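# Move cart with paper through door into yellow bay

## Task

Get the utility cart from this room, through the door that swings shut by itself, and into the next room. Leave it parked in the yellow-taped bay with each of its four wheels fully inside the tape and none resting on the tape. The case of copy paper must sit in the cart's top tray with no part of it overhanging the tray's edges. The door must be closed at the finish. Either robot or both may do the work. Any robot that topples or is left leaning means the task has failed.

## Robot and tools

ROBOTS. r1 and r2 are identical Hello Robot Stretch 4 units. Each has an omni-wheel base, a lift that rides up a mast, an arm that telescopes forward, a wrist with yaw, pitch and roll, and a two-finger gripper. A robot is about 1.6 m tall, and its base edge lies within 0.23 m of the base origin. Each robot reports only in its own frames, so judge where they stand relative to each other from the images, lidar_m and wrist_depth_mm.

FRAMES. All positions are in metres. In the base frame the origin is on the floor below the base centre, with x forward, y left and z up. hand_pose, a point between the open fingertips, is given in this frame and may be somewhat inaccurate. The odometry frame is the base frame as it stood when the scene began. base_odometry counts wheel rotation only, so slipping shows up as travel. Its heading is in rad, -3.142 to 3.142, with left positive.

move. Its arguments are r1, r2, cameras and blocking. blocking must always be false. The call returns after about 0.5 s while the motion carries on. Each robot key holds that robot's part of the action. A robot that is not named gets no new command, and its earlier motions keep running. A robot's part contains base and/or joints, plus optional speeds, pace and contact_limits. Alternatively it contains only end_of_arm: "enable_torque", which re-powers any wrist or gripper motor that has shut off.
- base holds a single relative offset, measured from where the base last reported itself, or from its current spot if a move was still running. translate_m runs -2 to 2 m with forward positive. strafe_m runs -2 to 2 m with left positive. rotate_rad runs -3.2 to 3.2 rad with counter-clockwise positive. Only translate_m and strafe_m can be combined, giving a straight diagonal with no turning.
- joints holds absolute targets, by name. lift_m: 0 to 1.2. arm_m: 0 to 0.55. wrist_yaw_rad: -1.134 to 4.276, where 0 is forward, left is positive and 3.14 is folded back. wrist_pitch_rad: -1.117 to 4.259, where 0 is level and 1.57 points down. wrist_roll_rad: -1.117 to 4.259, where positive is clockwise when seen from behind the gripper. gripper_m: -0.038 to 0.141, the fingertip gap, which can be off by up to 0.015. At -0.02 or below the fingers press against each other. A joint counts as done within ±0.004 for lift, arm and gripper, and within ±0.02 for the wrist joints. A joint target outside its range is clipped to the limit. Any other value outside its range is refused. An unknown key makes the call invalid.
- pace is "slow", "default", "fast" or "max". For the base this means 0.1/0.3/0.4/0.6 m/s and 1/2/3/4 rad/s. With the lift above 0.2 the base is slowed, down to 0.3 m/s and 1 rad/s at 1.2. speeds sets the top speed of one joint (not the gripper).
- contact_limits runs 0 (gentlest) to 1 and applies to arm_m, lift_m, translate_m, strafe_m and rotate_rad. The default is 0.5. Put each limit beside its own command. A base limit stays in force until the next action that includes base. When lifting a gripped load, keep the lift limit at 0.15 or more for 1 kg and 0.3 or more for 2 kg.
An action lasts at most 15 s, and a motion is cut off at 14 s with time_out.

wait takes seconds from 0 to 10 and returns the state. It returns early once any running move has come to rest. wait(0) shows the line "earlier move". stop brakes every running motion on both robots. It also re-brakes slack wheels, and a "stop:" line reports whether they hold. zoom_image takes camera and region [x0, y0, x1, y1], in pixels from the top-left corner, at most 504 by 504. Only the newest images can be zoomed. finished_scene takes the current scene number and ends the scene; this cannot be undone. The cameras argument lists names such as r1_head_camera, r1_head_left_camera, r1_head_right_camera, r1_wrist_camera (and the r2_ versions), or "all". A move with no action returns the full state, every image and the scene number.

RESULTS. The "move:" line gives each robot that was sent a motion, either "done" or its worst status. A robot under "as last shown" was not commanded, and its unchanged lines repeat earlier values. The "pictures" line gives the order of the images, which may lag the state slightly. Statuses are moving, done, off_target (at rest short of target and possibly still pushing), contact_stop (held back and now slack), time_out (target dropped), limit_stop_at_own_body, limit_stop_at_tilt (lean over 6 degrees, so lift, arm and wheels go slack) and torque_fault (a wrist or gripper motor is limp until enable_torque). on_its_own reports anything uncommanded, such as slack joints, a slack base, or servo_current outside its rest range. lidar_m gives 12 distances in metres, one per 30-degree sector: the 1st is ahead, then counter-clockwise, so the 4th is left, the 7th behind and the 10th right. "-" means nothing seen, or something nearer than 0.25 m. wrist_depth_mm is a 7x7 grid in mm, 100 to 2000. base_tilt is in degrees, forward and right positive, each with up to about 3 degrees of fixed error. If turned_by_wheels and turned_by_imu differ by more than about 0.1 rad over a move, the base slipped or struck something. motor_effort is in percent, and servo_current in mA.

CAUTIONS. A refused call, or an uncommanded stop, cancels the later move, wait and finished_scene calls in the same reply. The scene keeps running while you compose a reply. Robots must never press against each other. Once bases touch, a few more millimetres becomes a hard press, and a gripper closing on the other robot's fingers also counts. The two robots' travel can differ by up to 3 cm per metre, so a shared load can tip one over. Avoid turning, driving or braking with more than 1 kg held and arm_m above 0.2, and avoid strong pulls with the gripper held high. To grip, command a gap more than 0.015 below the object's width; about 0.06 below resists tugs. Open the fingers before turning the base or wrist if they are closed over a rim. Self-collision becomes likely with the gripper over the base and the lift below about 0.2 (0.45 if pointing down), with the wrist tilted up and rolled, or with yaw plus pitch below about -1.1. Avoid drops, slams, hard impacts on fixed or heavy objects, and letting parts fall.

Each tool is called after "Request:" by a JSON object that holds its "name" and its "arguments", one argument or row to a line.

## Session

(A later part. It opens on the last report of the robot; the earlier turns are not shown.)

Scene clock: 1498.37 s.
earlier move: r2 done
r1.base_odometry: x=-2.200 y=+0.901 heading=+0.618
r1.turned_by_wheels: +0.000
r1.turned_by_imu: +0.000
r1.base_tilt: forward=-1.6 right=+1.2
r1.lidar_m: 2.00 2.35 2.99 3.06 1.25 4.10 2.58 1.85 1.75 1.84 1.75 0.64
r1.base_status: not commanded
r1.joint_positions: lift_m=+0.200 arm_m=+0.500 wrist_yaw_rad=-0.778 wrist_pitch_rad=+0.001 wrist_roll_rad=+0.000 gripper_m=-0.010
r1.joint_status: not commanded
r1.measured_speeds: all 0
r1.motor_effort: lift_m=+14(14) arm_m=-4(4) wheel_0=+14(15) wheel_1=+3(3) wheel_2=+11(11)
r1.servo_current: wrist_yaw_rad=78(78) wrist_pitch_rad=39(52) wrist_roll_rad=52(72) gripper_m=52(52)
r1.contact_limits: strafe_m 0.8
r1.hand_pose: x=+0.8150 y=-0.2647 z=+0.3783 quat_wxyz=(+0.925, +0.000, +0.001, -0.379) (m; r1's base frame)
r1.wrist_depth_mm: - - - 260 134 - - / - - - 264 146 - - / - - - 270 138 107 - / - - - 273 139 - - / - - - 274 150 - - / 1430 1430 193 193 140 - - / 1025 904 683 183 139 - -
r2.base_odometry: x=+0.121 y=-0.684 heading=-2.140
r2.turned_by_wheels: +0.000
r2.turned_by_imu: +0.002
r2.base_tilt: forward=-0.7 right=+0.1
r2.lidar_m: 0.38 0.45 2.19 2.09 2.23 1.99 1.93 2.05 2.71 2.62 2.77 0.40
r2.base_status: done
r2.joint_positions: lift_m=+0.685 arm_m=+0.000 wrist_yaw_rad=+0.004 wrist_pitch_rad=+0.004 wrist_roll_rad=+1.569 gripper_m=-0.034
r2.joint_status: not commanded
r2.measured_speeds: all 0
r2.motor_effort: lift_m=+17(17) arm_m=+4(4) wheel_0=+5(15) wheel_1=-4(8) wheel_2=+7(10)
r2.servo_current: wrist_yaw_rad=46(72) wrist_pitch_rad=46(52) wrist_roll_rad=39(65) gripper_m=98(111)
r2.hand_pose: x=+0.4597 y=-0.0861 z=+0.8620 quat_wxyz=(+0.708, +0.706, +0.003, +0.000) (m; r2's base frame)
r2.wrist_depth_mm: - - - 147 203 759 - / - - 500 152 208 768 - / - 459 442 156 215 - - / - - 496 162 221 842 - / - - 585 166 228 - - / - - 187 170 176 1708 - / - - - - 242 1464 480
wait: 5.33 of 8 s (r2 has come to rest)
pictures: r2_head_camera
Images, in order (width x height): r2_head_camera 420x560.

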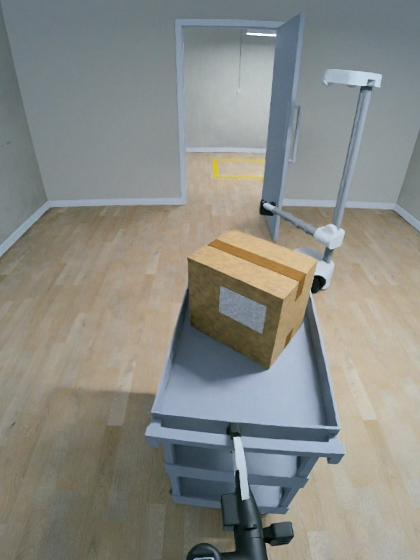

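Request:
{"name": "move", "arguments": {
  "blocking": false,
  "r2": {"base":{"translate_m":0.06,"strafe_m":-0.24},"pace":"slow"}
}}

Request:
{"name": "wait", "arguments": {
  "seconds": 8
}}

Request:
{"name": "move", "arguments": {
  "blocking": false,
  "r2": {"base":{"translate_m":0.25,"strafe_m":0.07},"pace":"slow"}
}}

Request:
{"name": "wait", "arguments": {
  "seconds": 8,
  "cameras": ["r2_head_camera"]
}}

Scene clock: 1506.33 s.
move: r2 moving
r1: as last shown
r1.base_tilt: forward=-1.6 right=+1.3
r1.lidar_m: 2.01 2.34 2.96 3.08 1.24 4.11 2.58 1.85 1.76 1.84 1.73 0.64
r1.motor_effort: lift_m=+14(14) arm_m=-4(4) wheel_0=+14(14) wheel_1=+3(3) wheel_2=+11(11)
r1.servo_current: wrist_yaw_rad=52(65) wrist_pitch_rad=39(46) wrist_roll_rad=46(65) gripper_m=46(46)
r1.contact_limits: strafe_m 0.8
r1.wrist_depth_mm: - - - 262 134 - - / - - - 265 146 - - / - - - 270 138 107 - / - - - 274 139 - - / - - - 274 150 - - / 1397 1430 193 193 140 - - / 1025 891 676 184 138 - -
r2.base_odometry: x=+0.109 y=-0.680 heading=-2.141
r2.turned_by_wheels: +0.000
r2.turned_by_imu: +0.000
r2.base_tilt: forward=-0.7 right=+0.0
r2.lidar_m: 0.41 0.46 2.18 2.08 2.25 1.98 1.90 2.05 2.70 2.62 2.74 0.40
r2.base_status: translate_m moving; strafe_m moving
r2.joint_positions: lift_m=+0.685 arm_m=+0.000 wrist_yaw_rad=+0.004 wrist_pitch_rad=+0.004 wrist_roll_rad=+1.569 gripper_m=-0.034
r2.joint_status: not commanded
r2.measured_speeds: translate_m=+0.011 strafe_m=-0.049 rotate_rad=-0.001 lift_m=+0.000 arm_m=+0.000 wrist_yaw_rad=+0.000 wrist_pitch_rad=+0.000 wrist_roll_rad=+0.000
r2.motor_effort: lift_m=+17(17) arm_m=+4(4) wheel_0=+8(15) wheel_1=-5(8) wheel_2=-8(8)
r2.servo_current: wrist_yaw_rad=52(59) wrist_pitch_rad=39(46) wrist_roll_rad=39(46) gripper_m=98(98)
r2.hand_pose: x=+0.4597 y=-0.0861 z=+0.8620 quat_wxyz=(+0.708, +0.706, +0.003, +0.000) (m; r2's base frame)
r2.wrist_depth_mm: - - - 148 204 1464 - / - - 512 152 209 750 - / - 455 442 156 216 - - / - - 500 162 221 831 - / - - 580 167 227 - - / - - 186 169 176 1756 - / - - - - 240 1464 488
pictures: none

Scene clock: 1509.57 s.
earlier move: r2 done
r1.base_odometry: x=-2.200 y=+0.901 heading=+0.618
r1.turned_by_wheels: +0.000
r1.turned_by_imu: +0.000
r1.base_tilt: forward=-1.6 right=+1.3
r1.lidar_m: 2.02 2.34 2.96 3.06 1.09 1.20 2.58 1.87 1.76 1.84 1.74 0.65
r1.base_status: not commanded
r1.joint_positions: lift_m=+0.200 arm_m=+0.500 wrist_yaw_rad=-0.778 wrist_pitch_rad=+0.001 wrist_roll_rad=+0.000 gripper_m=-0.010
r1.joint_status: not commanded
r1.measured_speeds: all 0
r1.motor_effort: lift_m=+14(14) arm_m=-4(4) wheel_0=+14(14) wheel_1=+3(3) wheel_2=+11(11)
r1.servo_current: wrist_yaw_rad=46(78) wrist_pitch_rad=46(52) wrist_roll_rad=52(65) gripper_m=46(52)
r1.contact_limits: strafe_m 0.8
r1.hand_pose: x=+0.8150 y=-0.2647 z=+0.3783 quat_wxyz=(+0.925, +0.000, +0.001, -0.379) (m; r1's base frame)
r1.wrist_depth_mm: - - - 260 134 - - / - - - 264 145 - - / - - - 270 138 107 - / - - - 272 139 - - / - - - 276 150 - - / 1430 1430 193 193 140 - - / 1025 891 683 183 138 - -
r2.base_odometry: x=-0.113 y=-0.605 heading=-2.141
r2.turned_by_wheels: +0.000
r2.turned_by_imu: +0.000
r2.base_tilt: forward=-0.7 right=+0.0
r2.lidar_m: 0.40 0.42 2.43 2.32 2.46 2.06 1.97 2.08 2.43 2.38 2.52 0.44
r2.base_status: done
r2.joint_positions: lift_m=+0.685 arm_m=+0.000 wrist_yaw_rad=+0.002 wrist_pitch_rad=+0.004 wrist_roll_rad=+1.569 gripper_m=-0.034
r2.joint_status: not commanded
r2.measured_speeds: all 0
r2.motor_effort: lift_m=+17(17) arm_m=+3(4) wheel_0=+4(15) wheel_1=-3(8) wheel_2=-9(11)
r2.servo_current: wrist_yaw_rad=46(59) wrist_pitch_rad=46(52) wrist_roll_rad=52(59) gripper_m=98(104)
r2.hand_pose: x=+0.4594 y=-0.0869 z=+0.8620 quat_wxyz=(+0.708, +0.706, +0.002, -0.001) (m; r2's base frame)
r2.wrist_depth_mm: - - - 172 233 1576 1160 / - - - 172 233 759 - / - - 508 172 233 831 - / - - 473 231 233 831 - / - - 517 171 231 - - / - - 186 171 178 - - / - - - - 231 1618 -
wait: 3.23 of 8 s (r2 has come to rest)
pictures: none

Scene clock: 1510.07 s.
move: r2 moving
r1: as last shown
r1.lidar_m: 1.99 2.34 2.97 3.07 1.08 1.16 2.57 1.87 1.77 1.84 1.75 0.67
r1.servo_current: wrist_yaw_rad=65(78) wrist_pitch_rad=46(46) wrist_roll_rad=59(59) gripper_m=46(52)
r1.contact_limits: strafe_m 0.8
r1.wrist_depth_mm: - - - 259 134 - - / - - - 264 146 - - / - - - 268 138 107 - / - - - 273 139 - - / - - - 276 150 - - / 1464 1430 193 194 140 - - / 1025 891 676 184 138 - -
r2.base_odometry: x=-0.117 y=-0.617 heading=-2.141
r2.turned_by_wheels: +0.000
r2.turned_by_imu: +0.000
r2.base_tilt: forward=-0.7 right=+0.1
r2.lidar_m: 0.39 0.44 2.44 2.32 2.47 2.06 2.00 2.08 2.48 2.38 2.52 0.42
r2.base_status: translate_m moving; strafe_m moving
r2.joint_positions: lift_m=+0.685 arm_m=+0.000 wrist_yaw_rad=+0.001 wrist_pitch_rad=+0.004 wrist_roll_rad=+1.569 gripper_m=-0.034
r2.joint_status: not commanded
r2.measured_speeds: translate_m=+0.048 strafe_m=+0.013 rotate_rad=-0.001 lift_m=+0.000 arm_m=+0.000 wrist_yaw_rad=+0.000 wrist_pitch_rad=+0.000 wrist_roll_rad=+0.000
r2.motor_effort: lift_m=+17(17) arm_m=+4(4) wheel_0=+8(9) wheel_1=+7(9) wheel_2=-13(14)
r2.servo_current: wrist_yaw_rad=46(52) wrist_pitch_rad=39(46) wrist_roll_rad=46(59) gripper_m=91(104)
r2.hand_pose: x=+0.4593 y=-0.0872 z=+0.8620 quat_wxyz=(+0.708, +0.706, +0.002, -0.001) (m; r2's base frame)
r2.wrist_depth_mm: - - - 170 230 1537 1138 / - - - 170 231 741 - / - - 492 171 230 831 - / - - 477 230 230 820 - / - - 521 171 231 - - / - - 186 171 178 - - / - - - - 231 1618 504
pictures: none

Scene clock: 1513.40 s.
earlier move: r2 done
r1.base_odometry: x=-2.200 y=+0.901 heading=+0.618
r1.turned_by_wheels: +0.000
r1.turned_by_imu: +0.000
r1.base_tilt: forward=-1.6 right=+1.3
r1.lidar_m: 2.00 2.35 2.95 3.06 0.92 0.93 2.57 1.84 1.77 1.82 1.71 0.66
r1.base_status: not commanded
r1.joint_positions: lift_m=+0.200 arm_m=+0.500 wrist_yaw_rad=-0.778 wrist_pitch_rad=+0.001 wrist_roll_rad=+0.000 gripper_m=-0.010
r1.joint_status: not commanded
r1.measured_speeds: all 0
r1.motor_effort: lift_m=+14(14) arm_m=-4(4) wheel_0=+14(15) wheel_1=+3(3) wheel_2=+11(11)
r1.servo_current: wrist_yaw_rad=52(78) wrist_pitch_rad=39(52) wrist_roll_rad=26(65) gripper_m=33(52)
r1.contact_limits: strafe_m 0.8
r1.hand_pose: x=+0.8150 y=-0.2647 z=+0.3783 quat_wxyz=(+0.925, +0.000, +0.001, -0.379) (m; r1's base frame)
r1.wrist_depth_mm: - - - 259 134 - - / - - - 265 146 - - / - - - 270 137 107 - / - - - 272 139 - - / - - - 274 151 - - / 1499 1464 193 193 140 - - / 1008 891 676 184 138 - -
r2.base_odometry: x=-0.189 y=-0.853 heading=-2.141
r2.turned_by_wheels: +0.000
r2.turned_by_imu: -0.001
r2.base_tilt: forward=-0.7 right=+0.1
r2.lidar_m: 0.42 3.11 2.38 2.24 2.37 2.31 2.22 2.34 2.55 2.46 0.44 0.39
r2.base_status: done
r2.joint_positions: lift_m=+0.685 arm_m=+0.000 wrist_yaw_rad=-0.003 wrist_pitch_rad=+0.004 wrist_roll_rad=+1.569 gripper_m=-0.034
r2.joint_status: not commanded
r2.measured_speeds: all 0
r2.motor_effort: lift_m=+17(17) arm_m=+4(4) wheel_0=+1(9) wheel_1=+4(9) wheel_2=-8(15)
r2.servo_current: wrist_yaw_rad=52(65) wrist_pitch_rad=46(52) wrist_roll_rad=46(59) gripper_m=91(104)
r2.hand_pose: x=+0.4590 y=-0.0884 z=+0.8620 quat_wxyz=(+0.708, +0.706, +0.000, -0.003) (m; r2's base frame)
r2.wrist_depth_mm: - 442 445 123 179 - - / - 402 402 129 187 - - / - - 477 137 198 - - / - - 564 146 213 - - / - - - 155 225 1863 - / - - 185 167 176 1576 488 / - - - - - 1576 1182
wait: 3.33 of 8 s (r2 has come to rest)
pictures: r2_head_camera
Images, in order (width x height): r2_head_camera 420x560.

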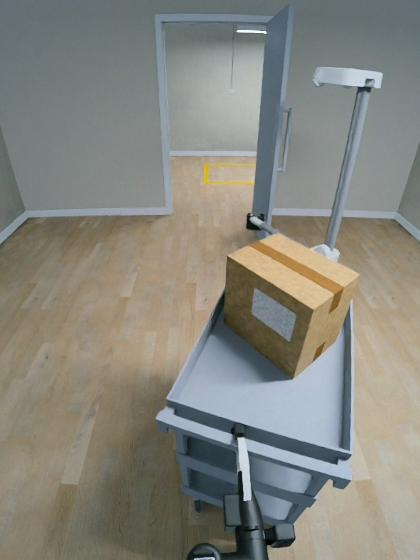

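Request:
{"name": "move", "arguments": {
  "blocking": false,
  "r2": {"base":{"translate_m":-0.7,"strafe_m":0.35},"pace":"slow"}
}}

Request:
{"name": "wait", "arguments": {
  "seconds": 10
}}

Request:
{"name": "move", "arguments": {
  "blocking": false,
  "r2": {"base":{"rotate_rad":-0.5},"pace":"slow"}
}}

Request:
{"name": "wait", "arguments": {
  "seconds": 5,
  "cameras": ["r2_head_camera"]
}}

Scene clock: 1540.77 s.
move: r2 moving
r1: as last shown
r1.lidar_m: 2.01 2.31 2.96 3.08 0.92 0.95 2.58 1.82 1.76 1.85 1.71 0.64
r1.motor_effort: lift_m=+14(14) arm_m=-4(4) wheel_0=+14(14) wheel_1=+3(3) wheel_2=+11(11)
r1.servo_current: wrist_yaw_rad=65(72) wrist_pitch_rad=46(46) wrist_roll_rad=39(52) gripper_m=39(46)
r1.contact_limits: strafe_m 0.8
r1.wrist_depth_mm: - - - 259 134 - - / - - - 264 146 - - / - - - 270 137 107 - / - - - 273 138 - - / - - - 274 150 - - / 1430 1430 193 193 140 - - / 1025 904 668 183 138 - -
r2.base_odometry: x=-0.177 y=-0.847 heading=-2.142
r2.turned_by_wheels: -0.001
r2.turned_by_imu: +0.000
r2.base_tilt: forward=-0.6 right=+0.1
r2.lidar_m: 0.41 3.13 2.35 2.23 2.35 2.25 2.21 2.36 2.57 2.47 0.46 0.40
r2.base_status: translate_m moving; strafe_m moving
r2.joint_positions: lift_m=+0.685 arm_m=+0.000 wrist_yaw_rad=-0.003 wrist_pitch_rad=+0.004 wrist_roll_rad=+1.569 gripper_m=-0.034
r2.joint_status: not commanded
r2.measured_speeds: translate_m=-0.049 strafe_m=+0.024 rotate_rad=-0.002 lift_m=+0.000 arm_m=+0.000 wrist_yaw_rad=+0.000 wrist_pitch_rad=+0.000 wrist_roll_rad=+0.000
r2.motor_effort: lift_m=+17(17) arm_m=+4(4) wheel_0=-13(13) wheel_1=-5(5) wheel_2=+9(9)
r2.servo_current: wrist_yaw_rad=59(59) wrist_pitch_rad=39(46) wrist_roll_rad=46(52) gripper_m=98(104)
r2.hand_pose: x=+0.4590 y=-0.0884 z=+0.8620 quat_wxyz=(+0.708, +0.706, +0.000, -0.003) (m; r2's base frame)
r2.wrist_depth_mm: - 462 452 125 178 - - / - 410 404 129 188 - - / - - 469 138 199 - - / - - 569 147 213 - - / - - - 156 225 1708 - / - - 185 167 177 1618 488 / - - - - - 1576 1205
pictures: none

Scene clock: 1549.27 s.
earlier move: r2 done
r1.base_odometry: x=-2.200 y=+0.901 heading=+0.618
r1.turned_by_wheels: +0.000
r1.turned_by_imu: -0.001
r1.base_tilt: forward=-1.6 right=+1.3
r1.lidar_m: 2.01 2.37 2.95 3.05 1.66 4.09 2.56 1.87 1.76 1.82 1.75 0.65
r1.base_status: not commanded
r1.joint_positions: lift_m=+0.200 arm_m=+0.500 wrist_yaw_rad=-0.778 wrist_pitch_rad=+0.001 wrist_roll_rad=+0.000 gripper_m=-0.010
r1.joint_status: not commanded
r1.measured_speeds: all 0
r1.motor_effort: lift_m=+14(14) arm_m=-4(4) wheel_0=+14(14) wheel_1=+3(4) wheel_2=+11(11)
r1.servo_current: wrist_yaw_rad=46(78) wrist_pitch_rad=46(52) wrist_roll_rad=46(65) gripper_m=39(52)
r1.contact_limits: strafe_m 0.8
r1.hand_pose: x=+0.8150 y=-0.2647 z=+0.3783 quat_wxyz=(+0.925, +0.000, +0.001, -0.379) (m; r1's base frame)
r1.wrist_depth_mm: - - - 260 134 - - / - - - 265 146 - - / - - - 271 138 107 - / - - - 272 139 - - / - - - 276 150 - - / 1430 1464 193 193 140 - - / 1025 904 676 183 138 - -
r2.base_odometry: x=+0.484 y=-0.453 heading=-2.141
r2.turned_by_wheels: +0.001
r2.turned_by_imu: +0.003
r2.base_tilt: forward=-0.7 right=+0.1
r2.lidar_m: 0.40 0.43 2.01 1.90 2.07 1.56 1.52 1.62 2.22 2.79 2.94 0.43
r2.base_status: done
r2.joint_positions: lift_m=+0.685 arm_m=+0.000 wrist_yaw_rad=+0.002 wrist_pitch_rad=+0.004 wrist_roll_rad=+1.569 gripper_m=-0.034
r2.joint_status: not commanded
r2.measured_speeds: all 0
r2.motor_effort: lift_m=+17(17) arm_m=+4(4) wheel_0=-2(13) wheel_1=-5(8) wheel_2=+9(12)
r2.servo_current: wrist_yaw_rad=39(72) wrist_pitch_rad=39(52) wrist_roll_rad=46(59) gripper_m=104(104)
r2.hand_pose: x=+0.4595 y=-0.0868 z=+0.8620 quat_wxyz=(+0.708, +0.706, +0.002, -0.001) (m; r2's base frame)
r2.wrist_depth_mm: - - - 155 212 1576 - / - - 554 158 216 - - / - 469 452 161 221 - - / - - 492 165 224 - - / - - 559 168 230 - - / - - 186 171 176 - - / - - - - - 1537 477
wait: 8.50 of 10 s (r2 has come to rest)
pictures: none

Scene clock: 1549.77 s.
move: r2 moving
r1: as last shown
r1.turned_by_imu: +0.000
r1.lidar_m: 2.00 2.36 2.94 3.07 1.67 4.10 2.58 1.83 1.74 1.82 1.76 0.63
r1.motor_effort: lift_m=+14(14) arm_m=-4(4) wheel_0=+13(14) wheel_1=+3(3) wheel_2=+11(11)
r1.servo_current: wrist_yaw_rad=52(78) wrist_pitch_rad=33(52) wrist_roll_rad=59(59) gripper_m=33(46)
r1.contact_limits: strafe_m 0.8
r1.wrist_depth_mm: - - - 260 134 - - / - - - 265 146 - - / - - - 270 138 107 - / - - - 274 139 - - / - - - 276 150 - - / 1430 1430 193 193 140 - - / 1025 904 676 183 138 - -
r2.base_odometry: x=+0.484 y=-0.453 heading=-2.266
r2.turned_by_wheels: -0.125
r2.turned_by_imu: -0.121
r2.base_tilt: forward=-0.7 right=+0.1
r2.lidar_m: 0.37 0.40 2.04 1.91 2.00 1.64 1.52 1.55 2.00 2.79 2.84 0.42
r2.base_status: rotate_rad moving
r2.joint_positions: lift_m=+0.685 arm_m=+0.000 wrist_yaw_rad=+0.008 wrist_pitch_rad=+0.004 wrist_roll_rad=+1.569 gripper_m=-0.034
r2.joint_status: not commanded
r2.measured_speeds: translate_m=+0.000 strafe_m=-0.001 rotate_rad=-0.495 lift_m=+0.000 arm_m=+0.000 wrist_yaw_rad=+0.000 wrist_pitch_rad=+0.000 wrist_roll_rad=+0.000
r2.motor_effort: lift_m=+17(17) arm_m=+3(4) wheel_0=+10(16) wheel_1=+7(9) wheel_2=+12(13)
r2.servo_current: wrist_yaw_rad=46(65) wrist_pitch_rad=33(46) wrist_roll_rad=33(59) gripper_m=98(104)
r2.hand_pose: x=+0.4600 y=-0.0850 z=+0.8620 quat_wxyz=(+0.708, +0.706, +0.005, +0.001) (m; r2's base frame)
r2.wrist_depth_mm: - - - 177 238 1618 1160 / - - - 177 236 1576 - / - - 549 175 236 831 - / - - 473 234 234 842 - / - - 508 173 233 - - / - - 186 173 179 - - / - - - - 230 1537 -
pictures: none

Scene clock: 1550.97 s.
earlier move: r2 done
r1.base_odometry: x=-2.200 y=+0.901 heading=+0.618
r1.turned_by_wheels: +0.000
r1.turned_by_imu: +0.000
r1.base_tilt: forward=-1.5 right=+1.3
r1.lidar_m: 2.01 2.36 2.97 3.07 1.70 2.09 2.57 1.84 1.77 1.83 1.73 0.65
r1.base_status: not commanded
r1.joint_positions: lift_m=+0.200 arm_m=+0.500 wrist_yaw_rad=-0.778 wrist_pitch_rad=+0.001 wrist_roll_rad=+0.000 gripper_m=-0.010
r1.joint_status: not commanded
r1.measured_speeds: all 0
r1.motor_effort: lift_m=+14(14) arm_m=-4(4) wheel_0=+14(14) wheel_1=+3(4) wheel_2=+11(11)
r1.servo_current: wrist_yaw_rad=39(78) wrist_pitch_rad=39(52) wrist_roll_rad=59(78) gripper_m=39(46)
r1.contact_limits: strafe_m 0.8
r1.hand_pose: x=+0.8150 y=-0.2647 z=+0.3783 quat_wxyz=(+0.925, +0.000, +0.001, -0.379) (m; r1's base frame)
r1.wrist_depth_mm: - - - 260 134 - - / - - - 265 146 - - / - - - 268 138 107 - / - - - 273 139 - - / - - - 274 150 - - / 1430 1430 193 193 140 - - / 1025 891 668 183 138 - -
r2.base_odometry: x=+0.484 y=-0.453 heading=-2.640
r2.turned_by_wheels: -0.375
r2.turned_by_imu: -0.364
r2.base_tilt: forward=-0.6 right=+0.1
r2.lidar_m: 0.29 0.37 2.63 1.97 1.92 2.05 1.55 1.52 1.62 2.34 2.78 0.49
r2.base_status: done
r2.joint_positions: lift_m=+0.685 arm_m=+0.000 wrist_yaw_rad=+0.001 wrist_pitch_rad=+0.004 wrist_roll_rad=+1.569 gripper_m=-0.034
r2.joint_status: not commanded
r2.measured_speeds: all 0
r2.motor_effort: lift_m=+17(17) arm_m=-3(4) wheel_0=+3(16) wheel_1=+4(9) wheel_2=+5(13)
r2.servo_current: wrist_yaw_rad=39(65) wrist_pitch_rad=46(46) wrist_roll_rad=46(59) gripper_m=91(104)
r2.hand_pose: x=+0.4594 y=-0.0871 z=+0.8620 quat_wxyz=(+0.708, +0.706, +0.002, -0.001) (m; r2's base frame)
r2.wrist_depth_mm: - - - - - 1708 1160 / - - - 370 - 1499 1098 / - - - 319 394 1618 462 / - - - 213 297 1756 508 / - - - 191 253 1863 - / - - 186 162 177 750 - / - - 442 - 206 - -
wait: 1.20 of 5 s (r2 has come to rest)
pictures: r2_head_camera
Images, in order (width x height): r2_head_camera 420x560.

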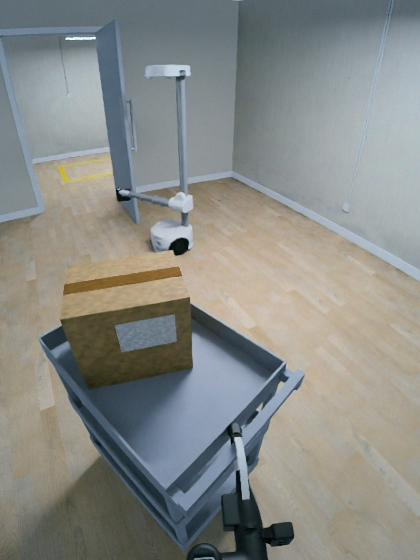

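Request:
{"name": "move", "arguments": {
  "blocking": false,
  "r2": {"base":{"translate_m":-0.1,"strafe_m":0.85},"pace":"slow"}
}}

Request:
{"name": "wait", "arguments": {
  "seconds": 10
}}

Request:
{"name": "move", "arguments": {
  "blocking": false,
  "r2": {"base":{"rotate_rad":-0.6},"pace":"slow"}
}}

Request:
{"name": "wait", "arguments": {
  "seconds": 5,
  "cameras": ["r2_head_camera"]
}}

Scene clock: 1557.47 s.
move: r2 moving
r1: as last shown
r1.base_tilt: forward=-1.6 right=+1.2
r1.lidar_m: 2.02 2.35 2.96 3.08 1.73 2.10 2.60 1.86 1.77 1.83 1.74 0.63
r1.motor_effort: lift_m=+14(14) arm_m=-4(4) wheel_0=+14(14) wheel_1=+3(3) wheel_2=+11(11)
r1.servo_current: wrist_yaw_rad=46(65) wrist_pitch_rad=46(46) wrist_roll_rad=46(59) gripper_m=46(46)
r1.contact_limits: strafe_m 0.8
r1.wrist_depth_mm: - - - 258 134 - - / - - - 264 146 - - / - - - 270 138 107 - / - - - 272 139 - - / - - - 273 150 - - / 1430 1430 193 193 140 - - / 1008 891 661 183 138 - -
r2.base_odometry: x=+0.491 y=-0.464 heading=-2.640
r2.turned_by_wheels: +0.000
r2.turned_by_imu: +0.001
r2.base_tilt: forward=-0.7 right=+0.1
r2.lidar_m: 0.28 0.36 2.59 1.97 1.92 2.05 1.57 1.51 1.65 2.35 2.81 0.50
r2.base_status: translate_m moving; strafe_m moving
r2.joint_positions: lift_m=+0.685 arm_m=+0.000 wrist_yaw_rad=+0.001 wrist_pitch_rad=+0.004 wrist_roll_rad=+1.569 gripper_m=-0.034
r2.joint_status: not commanded
r2.measured_speeds: translate_m=-0.006 strafe_m=+0.052 rotate_rad=-0.001 lift_m=+0.000 arm_m=+0.000 wrist_yaw_rad=+0.000 wrist_pitch_rad=+0.000 wrist_roll_rad=+0.000
r2.motor_effort: lift_m=+17(17) arm_m=-4(4) wheel_0=-7(11) wheel_1=+8(8) wheel_2=+7(7)
r2.servo_current: wrist_yaw_rad=52(52) wrist_pitch_rad=39(46) wrist_roll_rad=52(52) gripper_m=91(104)
r2.hand_pose: x=+0.4594 y=-0.0871 z=+0.8620 quat_wxyz=(+0.708, +0.706, +0.002, -0.001) (m; r2's base frame)
r2.wrist_depth_mm: - - - - - 1661 1138 / - - - 370 - 1464 1118 / - - - 314 394 1576 466 / - - - 213 297 1708 512 / - - - 186 252 1756 - / - - 186 161 178 750 - / - - 439 - 206 - -
pictures: none

Scene clock: 1566.73 s.
earlier move: r2 done
r1.base_odometry: x=-2.200 y=+0.901 heading=+0.618
r1.turned_by_wheels: +0.000
r1.turned_by_imu: -0.001
r1.base_tilt: forward=-1.6 right=+1.3
r1.lidar_m: 2.00 2.33 2.94 3.05 1.85 4.12 2.54 1.85 1.76 1.85 1.74 0.64
r1.base_status: not commanded
r1.joint_positions: lift_m=+0.200 arm_m=+0.500 wrist_yaw_rad=-0.778 wrist_pitch_rad=+0.001 wrist_roll_rad=+0.000 gripper_m=-0.010
r1.joint_status: not commanded
r1.measured_speeds: all 0
r1.motor_effort: lift_m=+14(14) arm_m=-4(4) wheel_0=+14(15) wheel_1=+3(3) wheel_2=+11(11)
r1.servo_current: wrist_yaw_rad=65(78) wrist_pitch_rad=39(52) wrist_roll_rad=33(72) gripper_m=46(52)
r1.contact_limits: strafe_m 0.8
r1.hand_pose: x=+0.8150 y=-0.2647 z=+0.3783 quat_wxyz=(+0.925, +0.000, +0.001, -0.379) (m; r1's base frame)
r1.wrist_depth_mm: - - - 259 134 - - / - - - 265 146 - - / - - - 267 138 107 - / - - - 273 139 - - / - - - 274 150 - - / 1397 1430 193 194 140 - - / 1025 904 676 183 138 - -
r2.base_odometry: x=+0.980 y=-1.150 heading=-2.640
r2.turned_by_wheels: +0.000
r2.turned_by_imu: -0.001
r2.base_tilt: forward=-0.6 right=+0.1
r2.lidar_m: 0.42 3.65 1.58 1.17 1.13 1.20 1.79 1.80 1.94 2.74 3.59 0.39
r2.base_status: done
r2.joint_positions: lift_m=+0.685 arm_m=+0.000 wrist_yaw_rad=-0.004 wrist_pitch_rad=+0.004 wrist_roll_rad=+1.569 gripper_m=-0.034
r2.joint_status: not commanded
r2.measured_speeds: all 0
r2.motor_effort: lift_m=+17(17) arm_m=-4(4) wheel_0=-6(15) wheel_1=+3(8) wheel_2=+7(9)
r2.servo_current: wrist_yaw_rad=39(65) wrist_pitch_rad=46(52) wrist_roll_rad=46(65) gripper_m=98(111)
r2.hand_pose: x=+0.4589 y=-0.0886 z=+0.8620 quat_wxyz=(+0.708, +0.706, +0.000, -0.003) (m; r2's base frame)
r2.wrist_depth_mm: - - 521 133 188 - - / - 442 424 139 196 - - / - 480 455 146 208 - - / - - 535 154 218 - - / - - - 162 227 - - / - - 183 168 178 1576 508 / - - - - - 1618 1205
wait: 9.27 of 10 s (r2 has come to rest)
pictures: none

Scene clock: 1567.23 s.
move: r2 moving
r1: as last shown
r1.turned_by_imu: +0.000
r1.base_tilt: forward=-1.6 right=+1.2
r1.lidar_m: 2.00 2.35 2.96 3.06 1.84 4.11 2.58 1.84 1.76 1.83 1.75 0.66
r1.motor_effort: lift_m=+14(14) arm_m=-4(4) wheel_0=+14(14) wheel_1=+3(3) wheel_2=+10(11)
r1.servo_current: wrist_yaw_rad=59(59) wrist_pitch_rad=39(46) wrist_roll_rad=46(59) gripper_m=46(52)
r1.contact_limits: strafe_m 0.8
r1.wrist_depth_mm: - - - 259 134 - - / - - - 265 146 - - / - - - 270 138 107 - / - - - 273 139 - - / - - - 274 150 - - / 1430 1464 192 193 140 - - / 1025 904 676 183 138 - -
r2.base_odometry: x=+0.980 y=-1.150 heading=-2.764
r2.turned_by_wheels: -0.125
r2.turned_by_imu: -0.121
r2.base_tilt: forward=-0.7 right=+0.1
r2.lidar_m: 0.39 0.46 1.77 1.19 1.12 1.18 1.57 1.79 1.84 2.42 3.58 0.41
r2.base_status: rotate_rad moving
r2.joint_positions: lift_m=+0.685 arm_m=+0.000 wrist_yaw_rad=+0.007 wrist_pitch_rad=+0.004 wrist_roll_rad=+1.569 gripper_m=-0.034
r2.joint_status: not commanded
r2.measured_speeds: translate_m=+0.000 strafe_m=-0.001 rotate_rad=-0.486 lift_m=+0.000 arm_m=+0.000 wrist_yaw_rad=+0.000 wrist_pitch_rad=+0.000 wrist_roll_rad=+0.000
r2.motor_effort: lift_m=+17(17) arm_m=-4(4) wheel_0=+10(10) wheel_1=+8(9) wheel_2=+14(15)
r2.servo_current: wrist_yaw_rad=46(65) wrist_pitch_rad=46(46) wrist_roll_rad=52(52) gripper_m=98(98)
r2.hand_pose: x=+0.4599 y=-0.0853 z=+0.8620 quat_wxyz=(+0.708, +0.706, +0.004, +0.001) (m; r2's base frame)
r2.wrist_depth_mm: - - - 150 206 732 - / - - 517 154 211 759 - / - 466 445 158 216 - - / - - 500 163 223 - - / - - 574 167 229 - - / - - 185 172 178 1708 - / - - - - - 1397 492
pictures: none

Scene clock: 1568.57 s.
earlier move: r2 done
r1.base_odometry: x=-2.200 y=+0.901 heading=+0.618
r1.turned_by_wheels: +0.000
r1.turned_by_imu: +0.000
r1.base_tilt: forward=-1.6 right=+1.3
r1.lidar_m: 2.01 2.33 2.97 3.07 1.91 4.10 2.59 1.87 1.76 1.84 1.74 0.65
r1.base_status: not commanded
r1.joint_positions: lift_m=+0.200 arm_m=+0.500 wrist_yaw_rad=-0.778 wrist_pitch_rad=+0.001 wrist_roll_rad=+0.000 gripper_m=-0.010
r1.joint_status: not commanded
r1.measured_speeds: all 0
r1.motor_effort: lift_m=+14(14) arm_m=-4(4) wheel_0=+13(14) wheel_1=+3(3) wheel_2=+11(11)
r1.servo_current: wrist_yaw_rad=59(72) wrist_pitch_rad=39(52) wrist_roll_rad=52(72) gripper_m=46(52)
r1.contact_limits: strafe_m 0.8
r1.hand_pose: x=+0.8150 y=-0.2647 z=+0.3783 quat_wxyz=(+0.925, +0.000, +0.001, -0.379) (m; r1's base frame)
r1.wrist_depth_mm: - - - 260 134 - - / - - - 264 146 - - / - - - 270 138 107 - / - - - 273 139 - - / - - - 274 150 - - / 1430 1430 193 194 140 - - / 1008 891 676 183 138 - -
r2.base_odometry: x=+0.980 y=-1.150 heading=+3.045
r2.turned_by_wheels: -0.474
r2.turned_by_imu: -0.461
r2.base_tilt: forward=-0.6 right=+0.1
r2.lidar_m: 0.27 0.37 4.00 1.67 1.18 1.12 1.17 1.65 1.79 1.88 2.55 0.48
r2.base_status: done
r2.joint_positions: lift_m=+0.685 arm_m=+0.000 wrist_yaw_rad=+0.000 wrist_pitch_rad=+0.004 wrist_roll_rad=+1.569 gripper_m=-0.034
r2.joint_status: not commanded
r2.measured_speeds: all 0
r2.motor_effort: lift_m=+17(17) arm_m=-4(4) wheel_0=+4(15) wheel_1=+4(9) wheel_2=+8(16)
r2.servo_current: wrist_yaw_rad=52(65) wrist_pitch_rad=39(52) wrist_roll_rad=46(52) gripper_m=91(104)
r2.hand_pose: x=+0.4593 y=-0.0875 z=+0.8620 quat_wxyz=(+0.708, +0.706, +0.001, -0.002) (m; r2's base frame)
r2.wrist_depth_mm: - - - - - 1661 1160 / - - - 355 387 384 389 / - - - 248 342 1708 484 / - - - 211 289 1708 535 / - - - 190 251 732 - / - - 187 164 178 - - / - - 445 - 208 123 -
wait: 1.33 of 5 s (r2 has come to rest)
pictures: r2_head_camera
Images, in order (width x height): r2_head_camera 420x560.

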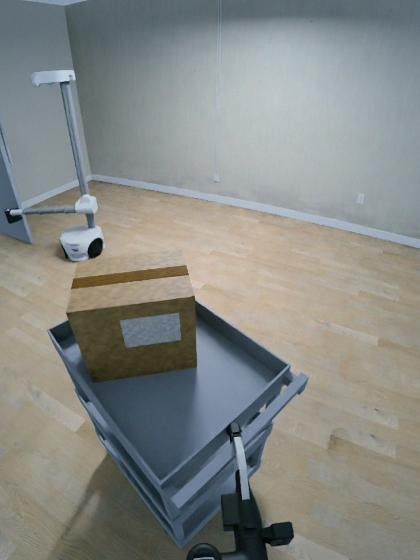

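Request:
{"name": "move", "arguments": {
  "blocking": false,
  "r2": {"base":{"translate_m":0.0,"strafe_m":0.9},"pace":"slow"}
}}

Request:
{"name": "wait", "arguments": {
  "seconds": 10
}}

Request:
{"name": "move", "arguments": {
  "blocking": false,
  "r2": {"base":{"rotate_rad":-0.6},"pace":"slow"}
}}

Request:
{"name": "wait", "arguments": {
  "seconds": 5,
  "cameras": ["r2_head_camera","r2_head_left_camera"]
}}

Scene clock: 1574.87 s.
move: r2 moving
r1: as last shown
r1.lidar_m: 2.00 2.31 2.94 3.08 1.89 4.11 2.58 1.86 1.76 1.84 1.74 0.65
r1.motor_effort: lift_m=+14(14) arm_m=-4(4) wheel_0=+14(14) wheel_1=+3(3) wheel_2=+11(11)
r1.servo_current: wrist_yaw_rad=72(72) wrist_pitch_rad=46(46) wrist_roll_rad=52(59) gripper_m=39(52)
r1.contact_limits: strafe_m 0.8
r1.wrist_depth_mm: - - - 258 134 - - / - - - 264 146 - - / - - - 268 138 107 - / - - - 274 139 - - / - - - 274 150 - - / 1430 1430 193 193 139 - - / 1025 891 683 184 138 - -
r2.base_odometry: x=+0.978 y=-1.164 heading=+3.045
r2.turned_by_wheels: +0.000
r2.turned_by_imu: +0.000
r2.base_tilt: forward=-0.7 right=+0.1
r2.lidar_m: 0.27 0.37 3.99 1.69 1.17 1.08 1.17 1.65 1.80 1.90 2.58 0.47
r2.base_status: translate_m moving; strafe_m moving
r2.joint_positions: lift_m=+0.685 arm_m=+0.000 wrist_yaw_rad=+0.000 wrist_pitch_rad=+0.004 wrist_roll_rad=+1.569 gripper_m=-0.034
r2.joint_status: not commanded
r2.measured_speeds: translate_m=+0.001 strafe_m=+0.056 rotate_rad=-0.003 lift_m=+0.000 arm_m=+0.000 wrist_yaw_rad=+0.000 wrist_pitch_rad=+0.000 wrist_roll_rad=+0.000
r2.motor_effort: lift_m=+17(17) arm_m=-4(4) wheel_0=-12(12) wheel_1=+7(9) wheel_2=+0(8)
r2.servo_current: wrist_yaw_rad=46(52) wrist_pitch_rad=46(46) wrist_roll_rad=65(65) gripper_m=104(104)
r2.hand_pose: x=+0.4593 y=-0.0875 z=+0.8620 quat_wxyz=(+0.708, +0.706, +0.001, -0.002) (m; r2's base frame)
r2.wrist_depth_mm: - - - - - 1661 1160 / - - - 357 389 389 1118 / - - - 247 342 1708 488 / - - - 209 289 1708 530 / - - - 190 251 1708 - / - - 185 163 178 - - / - - 439 - 207 122 -
pictures: none

Scene clock: 1584.50 s.
earlier move: r2 done
r1.base_odometry: x=-2.200 y=+0.901 heading=+0.618
r1.turned_by_wheels: +0.000
r1.turned_by_imu: -0.001
r1.base_tilt: forward=-1.6 right=+1.3
r1.lidar_m: 2.01 2.33 2.96 1.67 1.71 4.12 2.59 1.85 1.75 1.80 1.74 0.66
r1.base_status: not commanded
r1.joint_positions: lift_m=+0.200 arm_m=+0.500 wrist_yaw_rad=-0.778 wrist_pitch_rad=+0.001 wrist_roll_rad=+0.000 gripper_m=-0.010
r1.joint_status: not commanded
r1.measured_speeds: all 0
r1.motor_effort: lift_m=+14(14) arm_m=-4(4) wheel_0=+14(15) wheel_1=+3(3) wheel_2=+11(11)
r1.servo_current: wrist_yaw_rad=52(85) wrist_pitch_rad=39(52) wrist_roll_rad=39(65) gripper_m=39(52)
r1.contact_limits: strafe_m 0.8
r1.hand_pose: x=+0.8150 y=-0.2647 z=+0.3783 quat_wxyz=(+0.925, +0.000, +0.001, -0.379) (m; r1's base frame)
r1.wrist_depth_mm: - - - 259 134 - - / - - - 264 146 - - / - - - 268 137 107 - / - - - 272 139 - - / - - - 274 150 - - / 1430 1430 192 193 140 - - / 1025 891 676 183 138 - -
r2.base_odometry: x=+0.893 y=-2.046 heading=+3.045
r2.turned_by_wheels: +0.000
r2.turned_by_imu: -0.001
r2.base_tilt: forward=-0.7 right=+0.1
r2.lidar_m: 0.42 2.82 2.88 1.03 0.75 0.68 0.72 0.99 2.57 2.66 0.42 0.38
r2.base_status: done
r2.joint_positions: lift_m=+0.685 arm_m=+0.000 wrist_yaw_rad=-0.006 wrist_pitch_rad=+0.004 wrist_roll_rad=+1.569 gripper_m=-0.034
r2.joint_status: not commanded
r2.measured_speeds: all 0
r2.motor_effort: lift_m=+17(17) arm_m=-4(4) wheel_0=-4(14) wheel_1=+4(9) wheel_2=+0(8)
r2.servo_current: wrist_yaw_rad=52(72) wrist_pitch_rad=39(52) wrist_roll_rad=46(65) gripper_m=98(111)
r2.hand_pose: x=+0.4588 y=-0.0890 z=+0.8620 quat_wxyz=(+0.708, +0.706, +0.000, -0.004) (m; r2's base frame)
r2.wrist_depth_mm: - 430 430 118 173 - - / - 399 402 124 181 - - / - - 480 132 195 - - / - - 585 144 209 - - / - - - 155 225 1661 - / - - 185 165 173 1618 488 / - - - - - 1537 1182
wait: 9.63 of 10 s (r2 has come to rest)
pictures: none

Scene clock: 1585.00 s.
move: r2 moving
r1: as last shown
r1.turned_by_imu: +0.000
r1.base_tilt: forward=-1.6 right=+1.2
r1.lidar_m: 1.99 2.34 2.97 1.67 1.68 4.11 2.54 1.84 1.78 1.85 1.74 0.66
r1.motor_effort: lift_m=+14(14) arm_m=-4(4) wheel_0=+14(14) wheel_1=+3(3) wheel_2=+11(11)
r1.servo_current: wrist_yaw_rad=52(78) wrist_pitch_rad=46(46) wrist_roll_rad=46(78) gripper_m=39(46)
r1.contact_limits: strafe_m 0.8
r1.wrist_depth_mm: - - - 258 134 - - / - - - 264 146 - - / - - - 271 138 107 - / - - - 273 139 - - / - - - 276 150 - - / 1397 1430 193 193 140 - - / 1008 891 676 184 138 - -
r2.base_odometry: x=+0.893 y=-2.046 heading=+2.920
r2.turned_by_wheels: -0.124
r2.turned_by_imu: -0.120
r2.base_tilt: forward=-0.6 right=+0.1
r2.lidar_m: 0.43 0.52 3.24 1.17 0.78 0.72 0.71 0.88 1.92 2.61 3.29 0.41
r2.base_status: rotate_rad moving
r2.joint_positions: lift_m=+0.685 arm_m=+0.000 wrist_yaw_rad=+0.007 wrist_pitch_rad=+0.004 wrist_roll_rad=+1.569 gripper_m=-0.034
r2.joint_status: not commanded
r2.measured_speeds: translate_m=+0.000 strafe_m=-0.001 rotate_rad=-0.492 lift_m=+0.000 arm_m=+0.000 wrist_yaw_rad=+0.000 wrist_pitch_rad=+0.000 wrist_roll_rad=+0.000
r2.motor_effort: lift_m=+17(17) arm_m=-4(4) wheel_0=+10(15) wheel_1=+8(8) wheel_2=+12(13)
r2.servo_current: wrist_yaw_rad=59(59) wrist_pitch_rad=46(46) wrist_roll_rad=39(52) gripper_m=98(104)
r2.hand_pose: x=+0.4599 y=-0.0854 z=+0.8620 quat_wxyz=(+0.708, +0.706, +0.004, +0.001) (m; r2's base frame)
r2.wrist_depth_mm: - - 530 132 187 - - / - 466 433 138 196 - - / - 480 452 145 207 - - / - - 525 153 217 - - / - - 640 161 226 - - / - - 186 167 179 1618 492 / - - - - - 1499 1205
pictures: none

Scene clock: 1586.33 s.
earlier move: r2 done
r1.base_odometry: x=-2.200 y=+0.901 heading=+0.618
r1.turned_by_wheels: +0.000
r1.turned_by_imu: +0.000
r1.base_tilt: forward=-1.6 right=+1.3
r1.lidar_m: 2.00 2.34 2.97 1.79 1.84 4.10 2.55 1.86 1.76 1.83 1.76 0.66
r1.base_status: not commanded
r1.joint_positions: lift_m=+0.200 arm_m=+0.500 wrist_yaw_rad=-0.778 wrist_pitch_rad=+0.001 wrist_roll_rad=+0.000 gripper_m=-0.010
r1.joint_status: not commanded
r1.measured_speeds: all 0
r1.motor_effort: lift_m=+14(14) arm_m=-4(4) wheel_0=+14(14) wheel_1=+3(3) wheel_2=+11(11)
r1.servo_current: wrist_yaw_rad=52(78) wrist_pitch_rad=39(52) wrist_roll_rad=46(78) gripper_m=46(52)
r1.contact_limits: strafe_m 0.8
r1.hand_pose: x=+0.8150 y=-0.2647 z=+0.3783 quat_wxyz=(+0.925, +0.000, +0.001, -0.379) (m; r1's base frame)
r1.wrist_depth_mm: - - - 260 134 - - / - - - 264 146 - - / - - - 268 138 107 - / - - - 273 139 - - / - - - 274 151 - - / 1464 1430 193 193 140 - - / 1025 891 668 184 138 - -
r2.base_odometry: x=+0.893 y=-2.046 heading=+2.446
r2.turned_by_wheels: -0.474
r2.turned_by_imu: -0.460
r2.base_tilt: forward=-0.7 right=+0.0
r2.lidar_m: 0.30 0.36 2.73 3.23 1.11 0.76 0.69 0.72 0.92 2.17 2.67 0.49
r2.base_status: done
r2.joint_positions: lift_m=+0.685 arm_m=+0.000 wrist_yaw_rad=+0.000 wrist_pitch_rad=+0.004 wrist_roll_rad=+1.569 gripper_m=-0.034
r2.joint_status: not commanded
r2.measured_speeds: all 0
r2.motor_effort: lift_m=+17(17) arm_m=-4(5) wheel_0=+5(16) wheel_1=+5(9) wheel_2=+8(16)
r2.servo_current: wrist_yaw_rad=46(65) wrist_pitch_rad=46(52) wrist_roll_rad=46(59) gripper_m=91(104)
r2.hand_pose: x=+0.4594 y=-0.0873 z=+0.8620 quat_wxyz=(+0.708, +0.706, +0.002, -0.001) (m; r2's base frame)
r2.wrist_depth_mm: - - - 315 - 1537 1160 / - - - 319 349 364 364 / - - - 226 297 1708 504 / - - - 205 267 1863 - / - - 634 188 245 831 - / - - 187 168 179 - - / - - 466 - 214 121 -
wait: 1.33 of 5 s (r2 has come to rest)
pictures: r2_head_camera, r2_head_left_camera
Images, in order (width x height): r2_head_camera 420x560, r2_head_left_camera 420x672.

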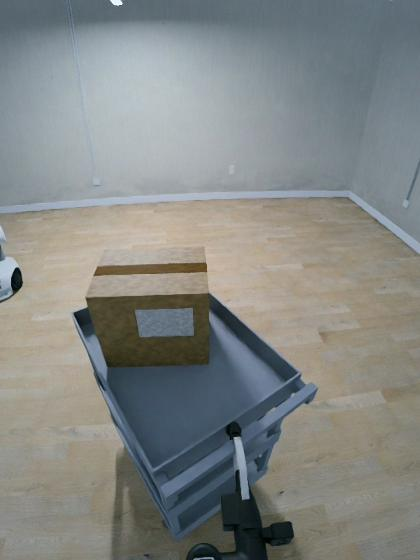

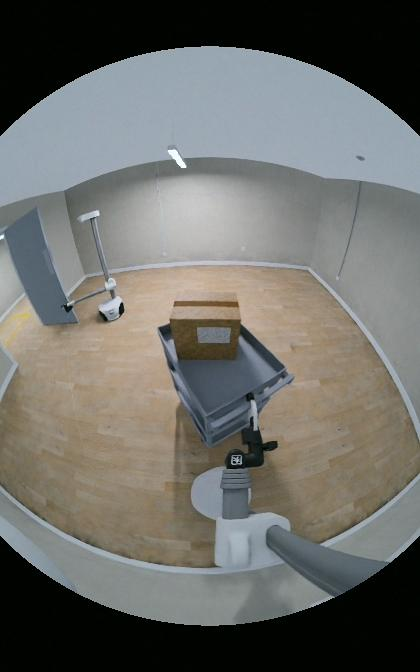

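Request:
{"name": "move", "arguments": {
  "blocking": false,
  "r2": {"base":{"translate_m":0.0,"strafe_m":0.75},"pace":"slow"}
}}

Request:
{"name": "wait", "arguments": {
  "seconds": 10
}}

Request:
{"name": "move", "arguments": {
  "blocking": false,
  "r2": {"base":{"rotate_rad":-0.6},"pace":"slow"}
}}

Request:
{"name": "wait", "arguments": {
  "seconds": 5,
  "cameras": ["r2_head_camera","r2_head_left_camera"]
}}

Scene clock: 1604.17 s.
move: r2 moving
r1: as last shown
r1.lidar_m: 1.99 2.34 2.96 1.78 1.84 4.09 2.58 1.85 1.76 1.78 1.74 0.64
r1.motor_effort: lift_m=+14(14) arm_m=-4(4) wheel_0=+13(14) wheel_1=+3(3) wheel_2=+11(11)
r1.servo_current: wrist_yaw_rad=65(72) wrist_pitch_rad=46(46) wrist_roll_rad=52(52) gripper_m=39(46)
r1.contact_limits: strafe_m 0.8
r1.wrist_depth_mm: - - - 260 134 - - / - - - 264 146 - - / - - - 268 138 107 - / - - - 273 139 - - / - - - 274 150 - - / 1397 1430 193 193 140 - - / 1025 904 676 183 138 - -
r2.base_odometry: x=+0.883 y=-2.057 heading=+2.446
r2.turned_by_wheels: +0.000
r2.turned_by_imu: +0.000
r2.base_tilt: forward=-0.7 right=+0.0
r2.lidar_m: 0.31 0.36 2.76 3.22 1.14 0.78 0.70 0.71 0.89 2.17 2.66 0.47
r2.base_status: translate_m moving; strafe_m moving
r2.joint_positions: lift_m=+0.685 arm_m=+0.000 wrist_yaw_rad=+0.000 wrist_pitch_rad=+0.004 wrist_roll_rad=+1.569 gripper_m=-0.034
r2.joint_status: not commanded
r2.measured_speeds: translate_m=+0.000 strafe_m=+0.056 rotate_rad=-0.002 lift_m=+0.000 arm_m=+0.000 wrist_yaw_rad=-0.009 wrist_pitch_rad=+0.000 wrist_roll_rad=+0.000
r2.motor_effort: lift_m=+17(17) arm_m=-4(4) wheel_0=-7(9) wheel_1=+8(9) wheel_2=+0(7)
r2.servo_current: wrist_yaw_rad=46(65) wrist_pitch_rad=46(46) wrist_roll_rad=46(52) gripper_m=91(104)
r2.hand_pose: x=+0.4593 y=-0.0874 z=+0.8620 quat_wxyz=(+0.708, +0.706, +0.002, -0.002) (m; r2's base frame)
r2.wrist_depth_mm: - - - 319 - 1708 1160 / - - - 327 353 364 366 / - - - 227 301 1708 500 / - - - 205 268 1808 - / - - 661 187 246 809 - / - - 185 167 179 - - / - - 462 - 212 121 -
pictures: none

Scene clock: 1612.30 s.
earlier move: r2 done
r1.base_odometry: x=-2.200 y=+0.901 heading=+0.618
r1.turned_by_wheels: +0.000
r1.turned_by_imu: -0.001
r1.base_tilt: forward=-1.5 right=+1.3
r1.lidar_m: 1.99 2.36 2.95 1.53 1.64 4.12 2.57 1.85 1.76 1.83 1.74 0.65
r1.base_status: not commanded
r1.joint_positions: lift_m=+0.200 arm_m=+0.500 wrist_yaw_rad=-0.778 wrist_pitch_rad=+0.001 wrist_roll_rad=+0.000 gripper_m=-0.010
r1.joint_status: not commanded
r1.measured_speeds: all 0
r1.motor_effort: lift_m=+14(14) arm_m=-4(4) wheel_0=+14(14) wheel_1=+3(3) wheel_2=+11(11)
r1.servo_current: wrist_yaw_rad=72(85) wrist_pitch_rad=46(46) wrist_roll_rad=52(72) gripper_m=46(52)
r1.contact_limits: strafe_m 0.8
r1.hand_pose: x=+0.8150 y=-0.2647 z=+0.3783 quat_wxyz=(+0.925, +0.000, +0.001, -0.379) (m; r1's base frame)
r1.wrist_depth_mm: - - - 258 134 - - / - - - 265 146 - - / - - - 270 138 107 - / - - - 273 138 - - / - - - 273 150 - - / 1430 1397 193 193 140 - - / 1025 891 676 183 138 - -
r2.base_odometry: x=+0.412 y=-2.622 heading=+2.446
r2.turned_by_wheels: +0.000
r2.turned_by_imu: -0.001
r2.base_tilt: forward=-0.7 right=+0.1
r2.lidar_m: 0.44 2.14 2.63 2.49 1.20 0.81 0.75 0.79 1.03 2.34 0.43 0.38
r2.base_status: done
r2.joint_positions: lift_m=+0.685 arm_m=+0.000 wrist_yaw_rad=-0.006 wrist_pitch_rad=+0.004 wrist_roll_rad=+1.569 gripper_m=-0.034
r2.joint_status: not commanded
r2.measured_speeds: all 0
r2.motor_effort: lift_m=+17(17) arm_m=-4(5) wheel_0=-5(14) wheel_1=+3(10) wheel_2=+0(7)
r2.servo_current: wrist_yaw_rad=46(65) wrist_pitch_rad=39(52) wrist_roll_rad=46(59) gripper_m=104(104)
r2.hand_pose: x=+0.4588 y=-0.0891 z=+0.8620 quat_wxyz=(+0.708, +0.706, +0.000, -0.004) (m; r2's base frame)
r2.wrist_depth_mm: - 407 404 111 166 - - / - 407 407 120 175 - - / - - 484 128 191 - - / - - 609 138 206 - - / - - - 152 224 1708 - / - - 185 164 174 1618 473 / - - - - - 1499 1205
wait: 8.13 of 10 s (r2 has come to rest)
pictures: none

Scene clock: 1612.80 s.
move: r2 moving
r1: as last shown
r1.turned_by_imu: +0.000
r1.base_tilt: forward=-1.6 right=+1.2
r1.lidar_m: 2.02 2.31 2.97 1.58 1.64 4.11 2.59 1.86 1.76 1.82 1.73 0.65
r1.servo_current: wrist_yaw_rad=59(72) wrist_pitch_rad=46(46) wrist_roll_rad=59(59) gripper_m=39(46)
r1.contact_limits: strafe_m 0.8
r1.wrist_depth_mm: - - - 259 134 - - / - - - 265 146 - - / - - - 268 138 107 - / - - - 273 139 - - / - - - 274 150 - - / 1397 1464 193 194 140 - - / 1025 891 676 184 138 - -
r2.base_odometry: x=+0.412 y=-2.622 heading=+2.322
r2.turned_by_wheels: -0.124
r2.turned_by_imu: -0.120
r2.base_tilt: forward=-0.7 right=+0.1
r2.lidar_m: 0.42 0.52 2.29 2.50 1.44 0.86 0.77 0.76 0.93 1.64 3.34 0.40
r2.base_status: rotate_rad moving
r2.joint_positions: lift_m=+0.685 arm_m=+0.000 wrist_yaw_rad=+0.007 wrist_pitch_rad=+0.004 wrist_roll_rad=+1.569 gripper_m=-0.034
r2.joint_status: not commanded
r2.measured_speeds: translate_m=+0.000 strafe_m=+0.000 rotate_rad=-0.491 lift_m=+0.000 arm_m=+0.000 wrist_yaw_rad=+0.000 wrist_pitch_rad=+0.000 wrist_roll_rad=+0.000
r2.motor_effort: lift_m=+17(17) arm_m=-4(5) wheel_0=+12(14) wheel_1=+8(9) wheel_2=+13(14)
r2.servo_current: wrist_yaw_rad=39(52) wrist_pitch_rad=46(46) wrist_roll_rad=39(59) gripper_m=98(104)
r2.hand_pose: x=+0.4600 y=-0.0854 z=+0.8620 quat_wxyz=(+0.708, +0.706, +0.004, +0.001) (m; r2's base frame)
r2.wrist_depth_mm: - - 492 - 181 - - / - 430 415 133 191 - - / - 484 455 140 204 - - / - - 539 150 214 - - / - - - 157 224 - - / - - 186 167 179 1618 500 / - - - - - 1499 1205
pictures: none

Scene clock: 1614.13 s.
earlier move: r2 done
r1.base_odometry: x=-2.200 y=+0.901 heading=+0.618
r1.turned_by_wheels: +0.000
r1.turned_by_imu: +0.000
r1.base_tilt: forward=-1.6 right=+1.3
r1.lidar_m: 1.99 2.38 2.96 1.60 1.79 4.11 2.56 1.86 1.76 1.85 1.76 0.64
r1.base_status: not commanded
r1.joint_positions: lift_m=+0.200 arm_m=+0.500 wrist_yaw_rad=-0.778 wrist_pitch_rad=+0.001 wrist_roll_rad=+0.000 gripper_m=-0.010
r1.joint_status: not commanded
r1.measured_speeds: all 0
r1.motor_effort: lift_m=+14(14) arm_m=-4(4) wheel_0=+14(15) wheel_1=+3(3) wheel_2=+11(11)
r1.servo_current: wrist_yaw_rad=59(72) wrist_pitch_rad=33(52) wrist_roll_rad=46(72) gripper_m=39(46)
r1.contact_limits: strafe_m 0.8
r1.hand_pose: x=+0.8150 y=-0.2647 z=+0.3783 quat_wxyz=(+0.925, +0.000, +0.001, -0.379) (m; r1's base frame)
r1.wrist_depth_mm: - - - 260 134 - - / - - - 265 146 - - / - - - 270 138 107 - / - - - 273 139 - - / - - - 276 151 - - / 1464 1430 193 193 140 - - / 1025 904 668 184 138 - -
r2.base_odometry: x=+0.412 y=-2.622 heading=+1.848
r2.turned_by_wheels: -0.474
r2.turned_by_imu: -0.461
r2.base_tilt: forward=-0.7 right=+0.0
r2.lidar_m: 0.30 0.35 2.11 2.32 2.50 1.32 0.85 0.74 0.78 0.97 1.91 0.46
r2.base_status: done
r2.joint_positions: lift_m=+0.685 arm_m=+0.000 wrist_yaw_rad=+0.000 wrist_pitch_rad=+0.004 wrist_roll_rad=+1.569 gripper_m=-0.034
r2.joint_status: not commanded
r2.measured_speeds: all 0
r2.motor_effort: lift_m=+17(17) arm_m=-4(5) wheel_0=+6(14) wheel_1=+5(9) wheel_2=+8(14)
r2.servo_current: wrist_yaw_rad=46(65) wrist_pitch_rad=39(46) wrist_roll_rad=39(59) gripper_m=98(104)
r2.hand_pose: x=+0.4594 y=-0.0873 z=+0.8620 quat_wxyz=(+0.708, +0.706, +0.002, -0.001) (m; r2's base frame)
r2.wrist_depth_mm: - - - 315 - 1537 1098 / - - - 244 327 1499 415 / - - - 220 290 1708 508 / - - - 202 264 1708 - / - - 554 187 244 854 - / - - 186 168 179 - - / - - 469 - 214 121 -
wait: 1.33 of 5 s (r2 has come to rest)
pictures: r2_head_camera, r2_head_left_camera
Images, in order (width x height): r2_head_camera 420x560, r2_head_left_camera 420x672.

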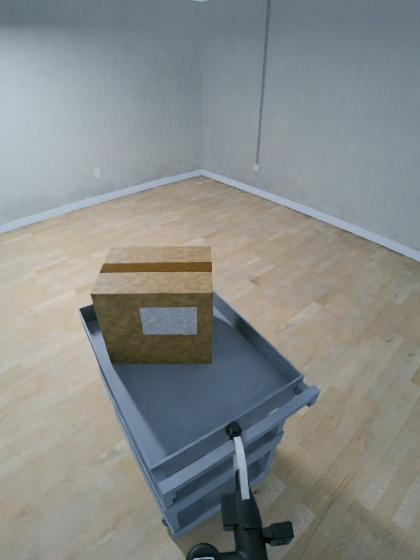

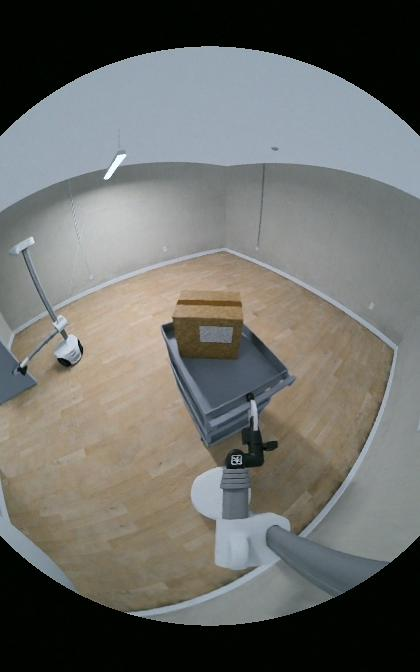

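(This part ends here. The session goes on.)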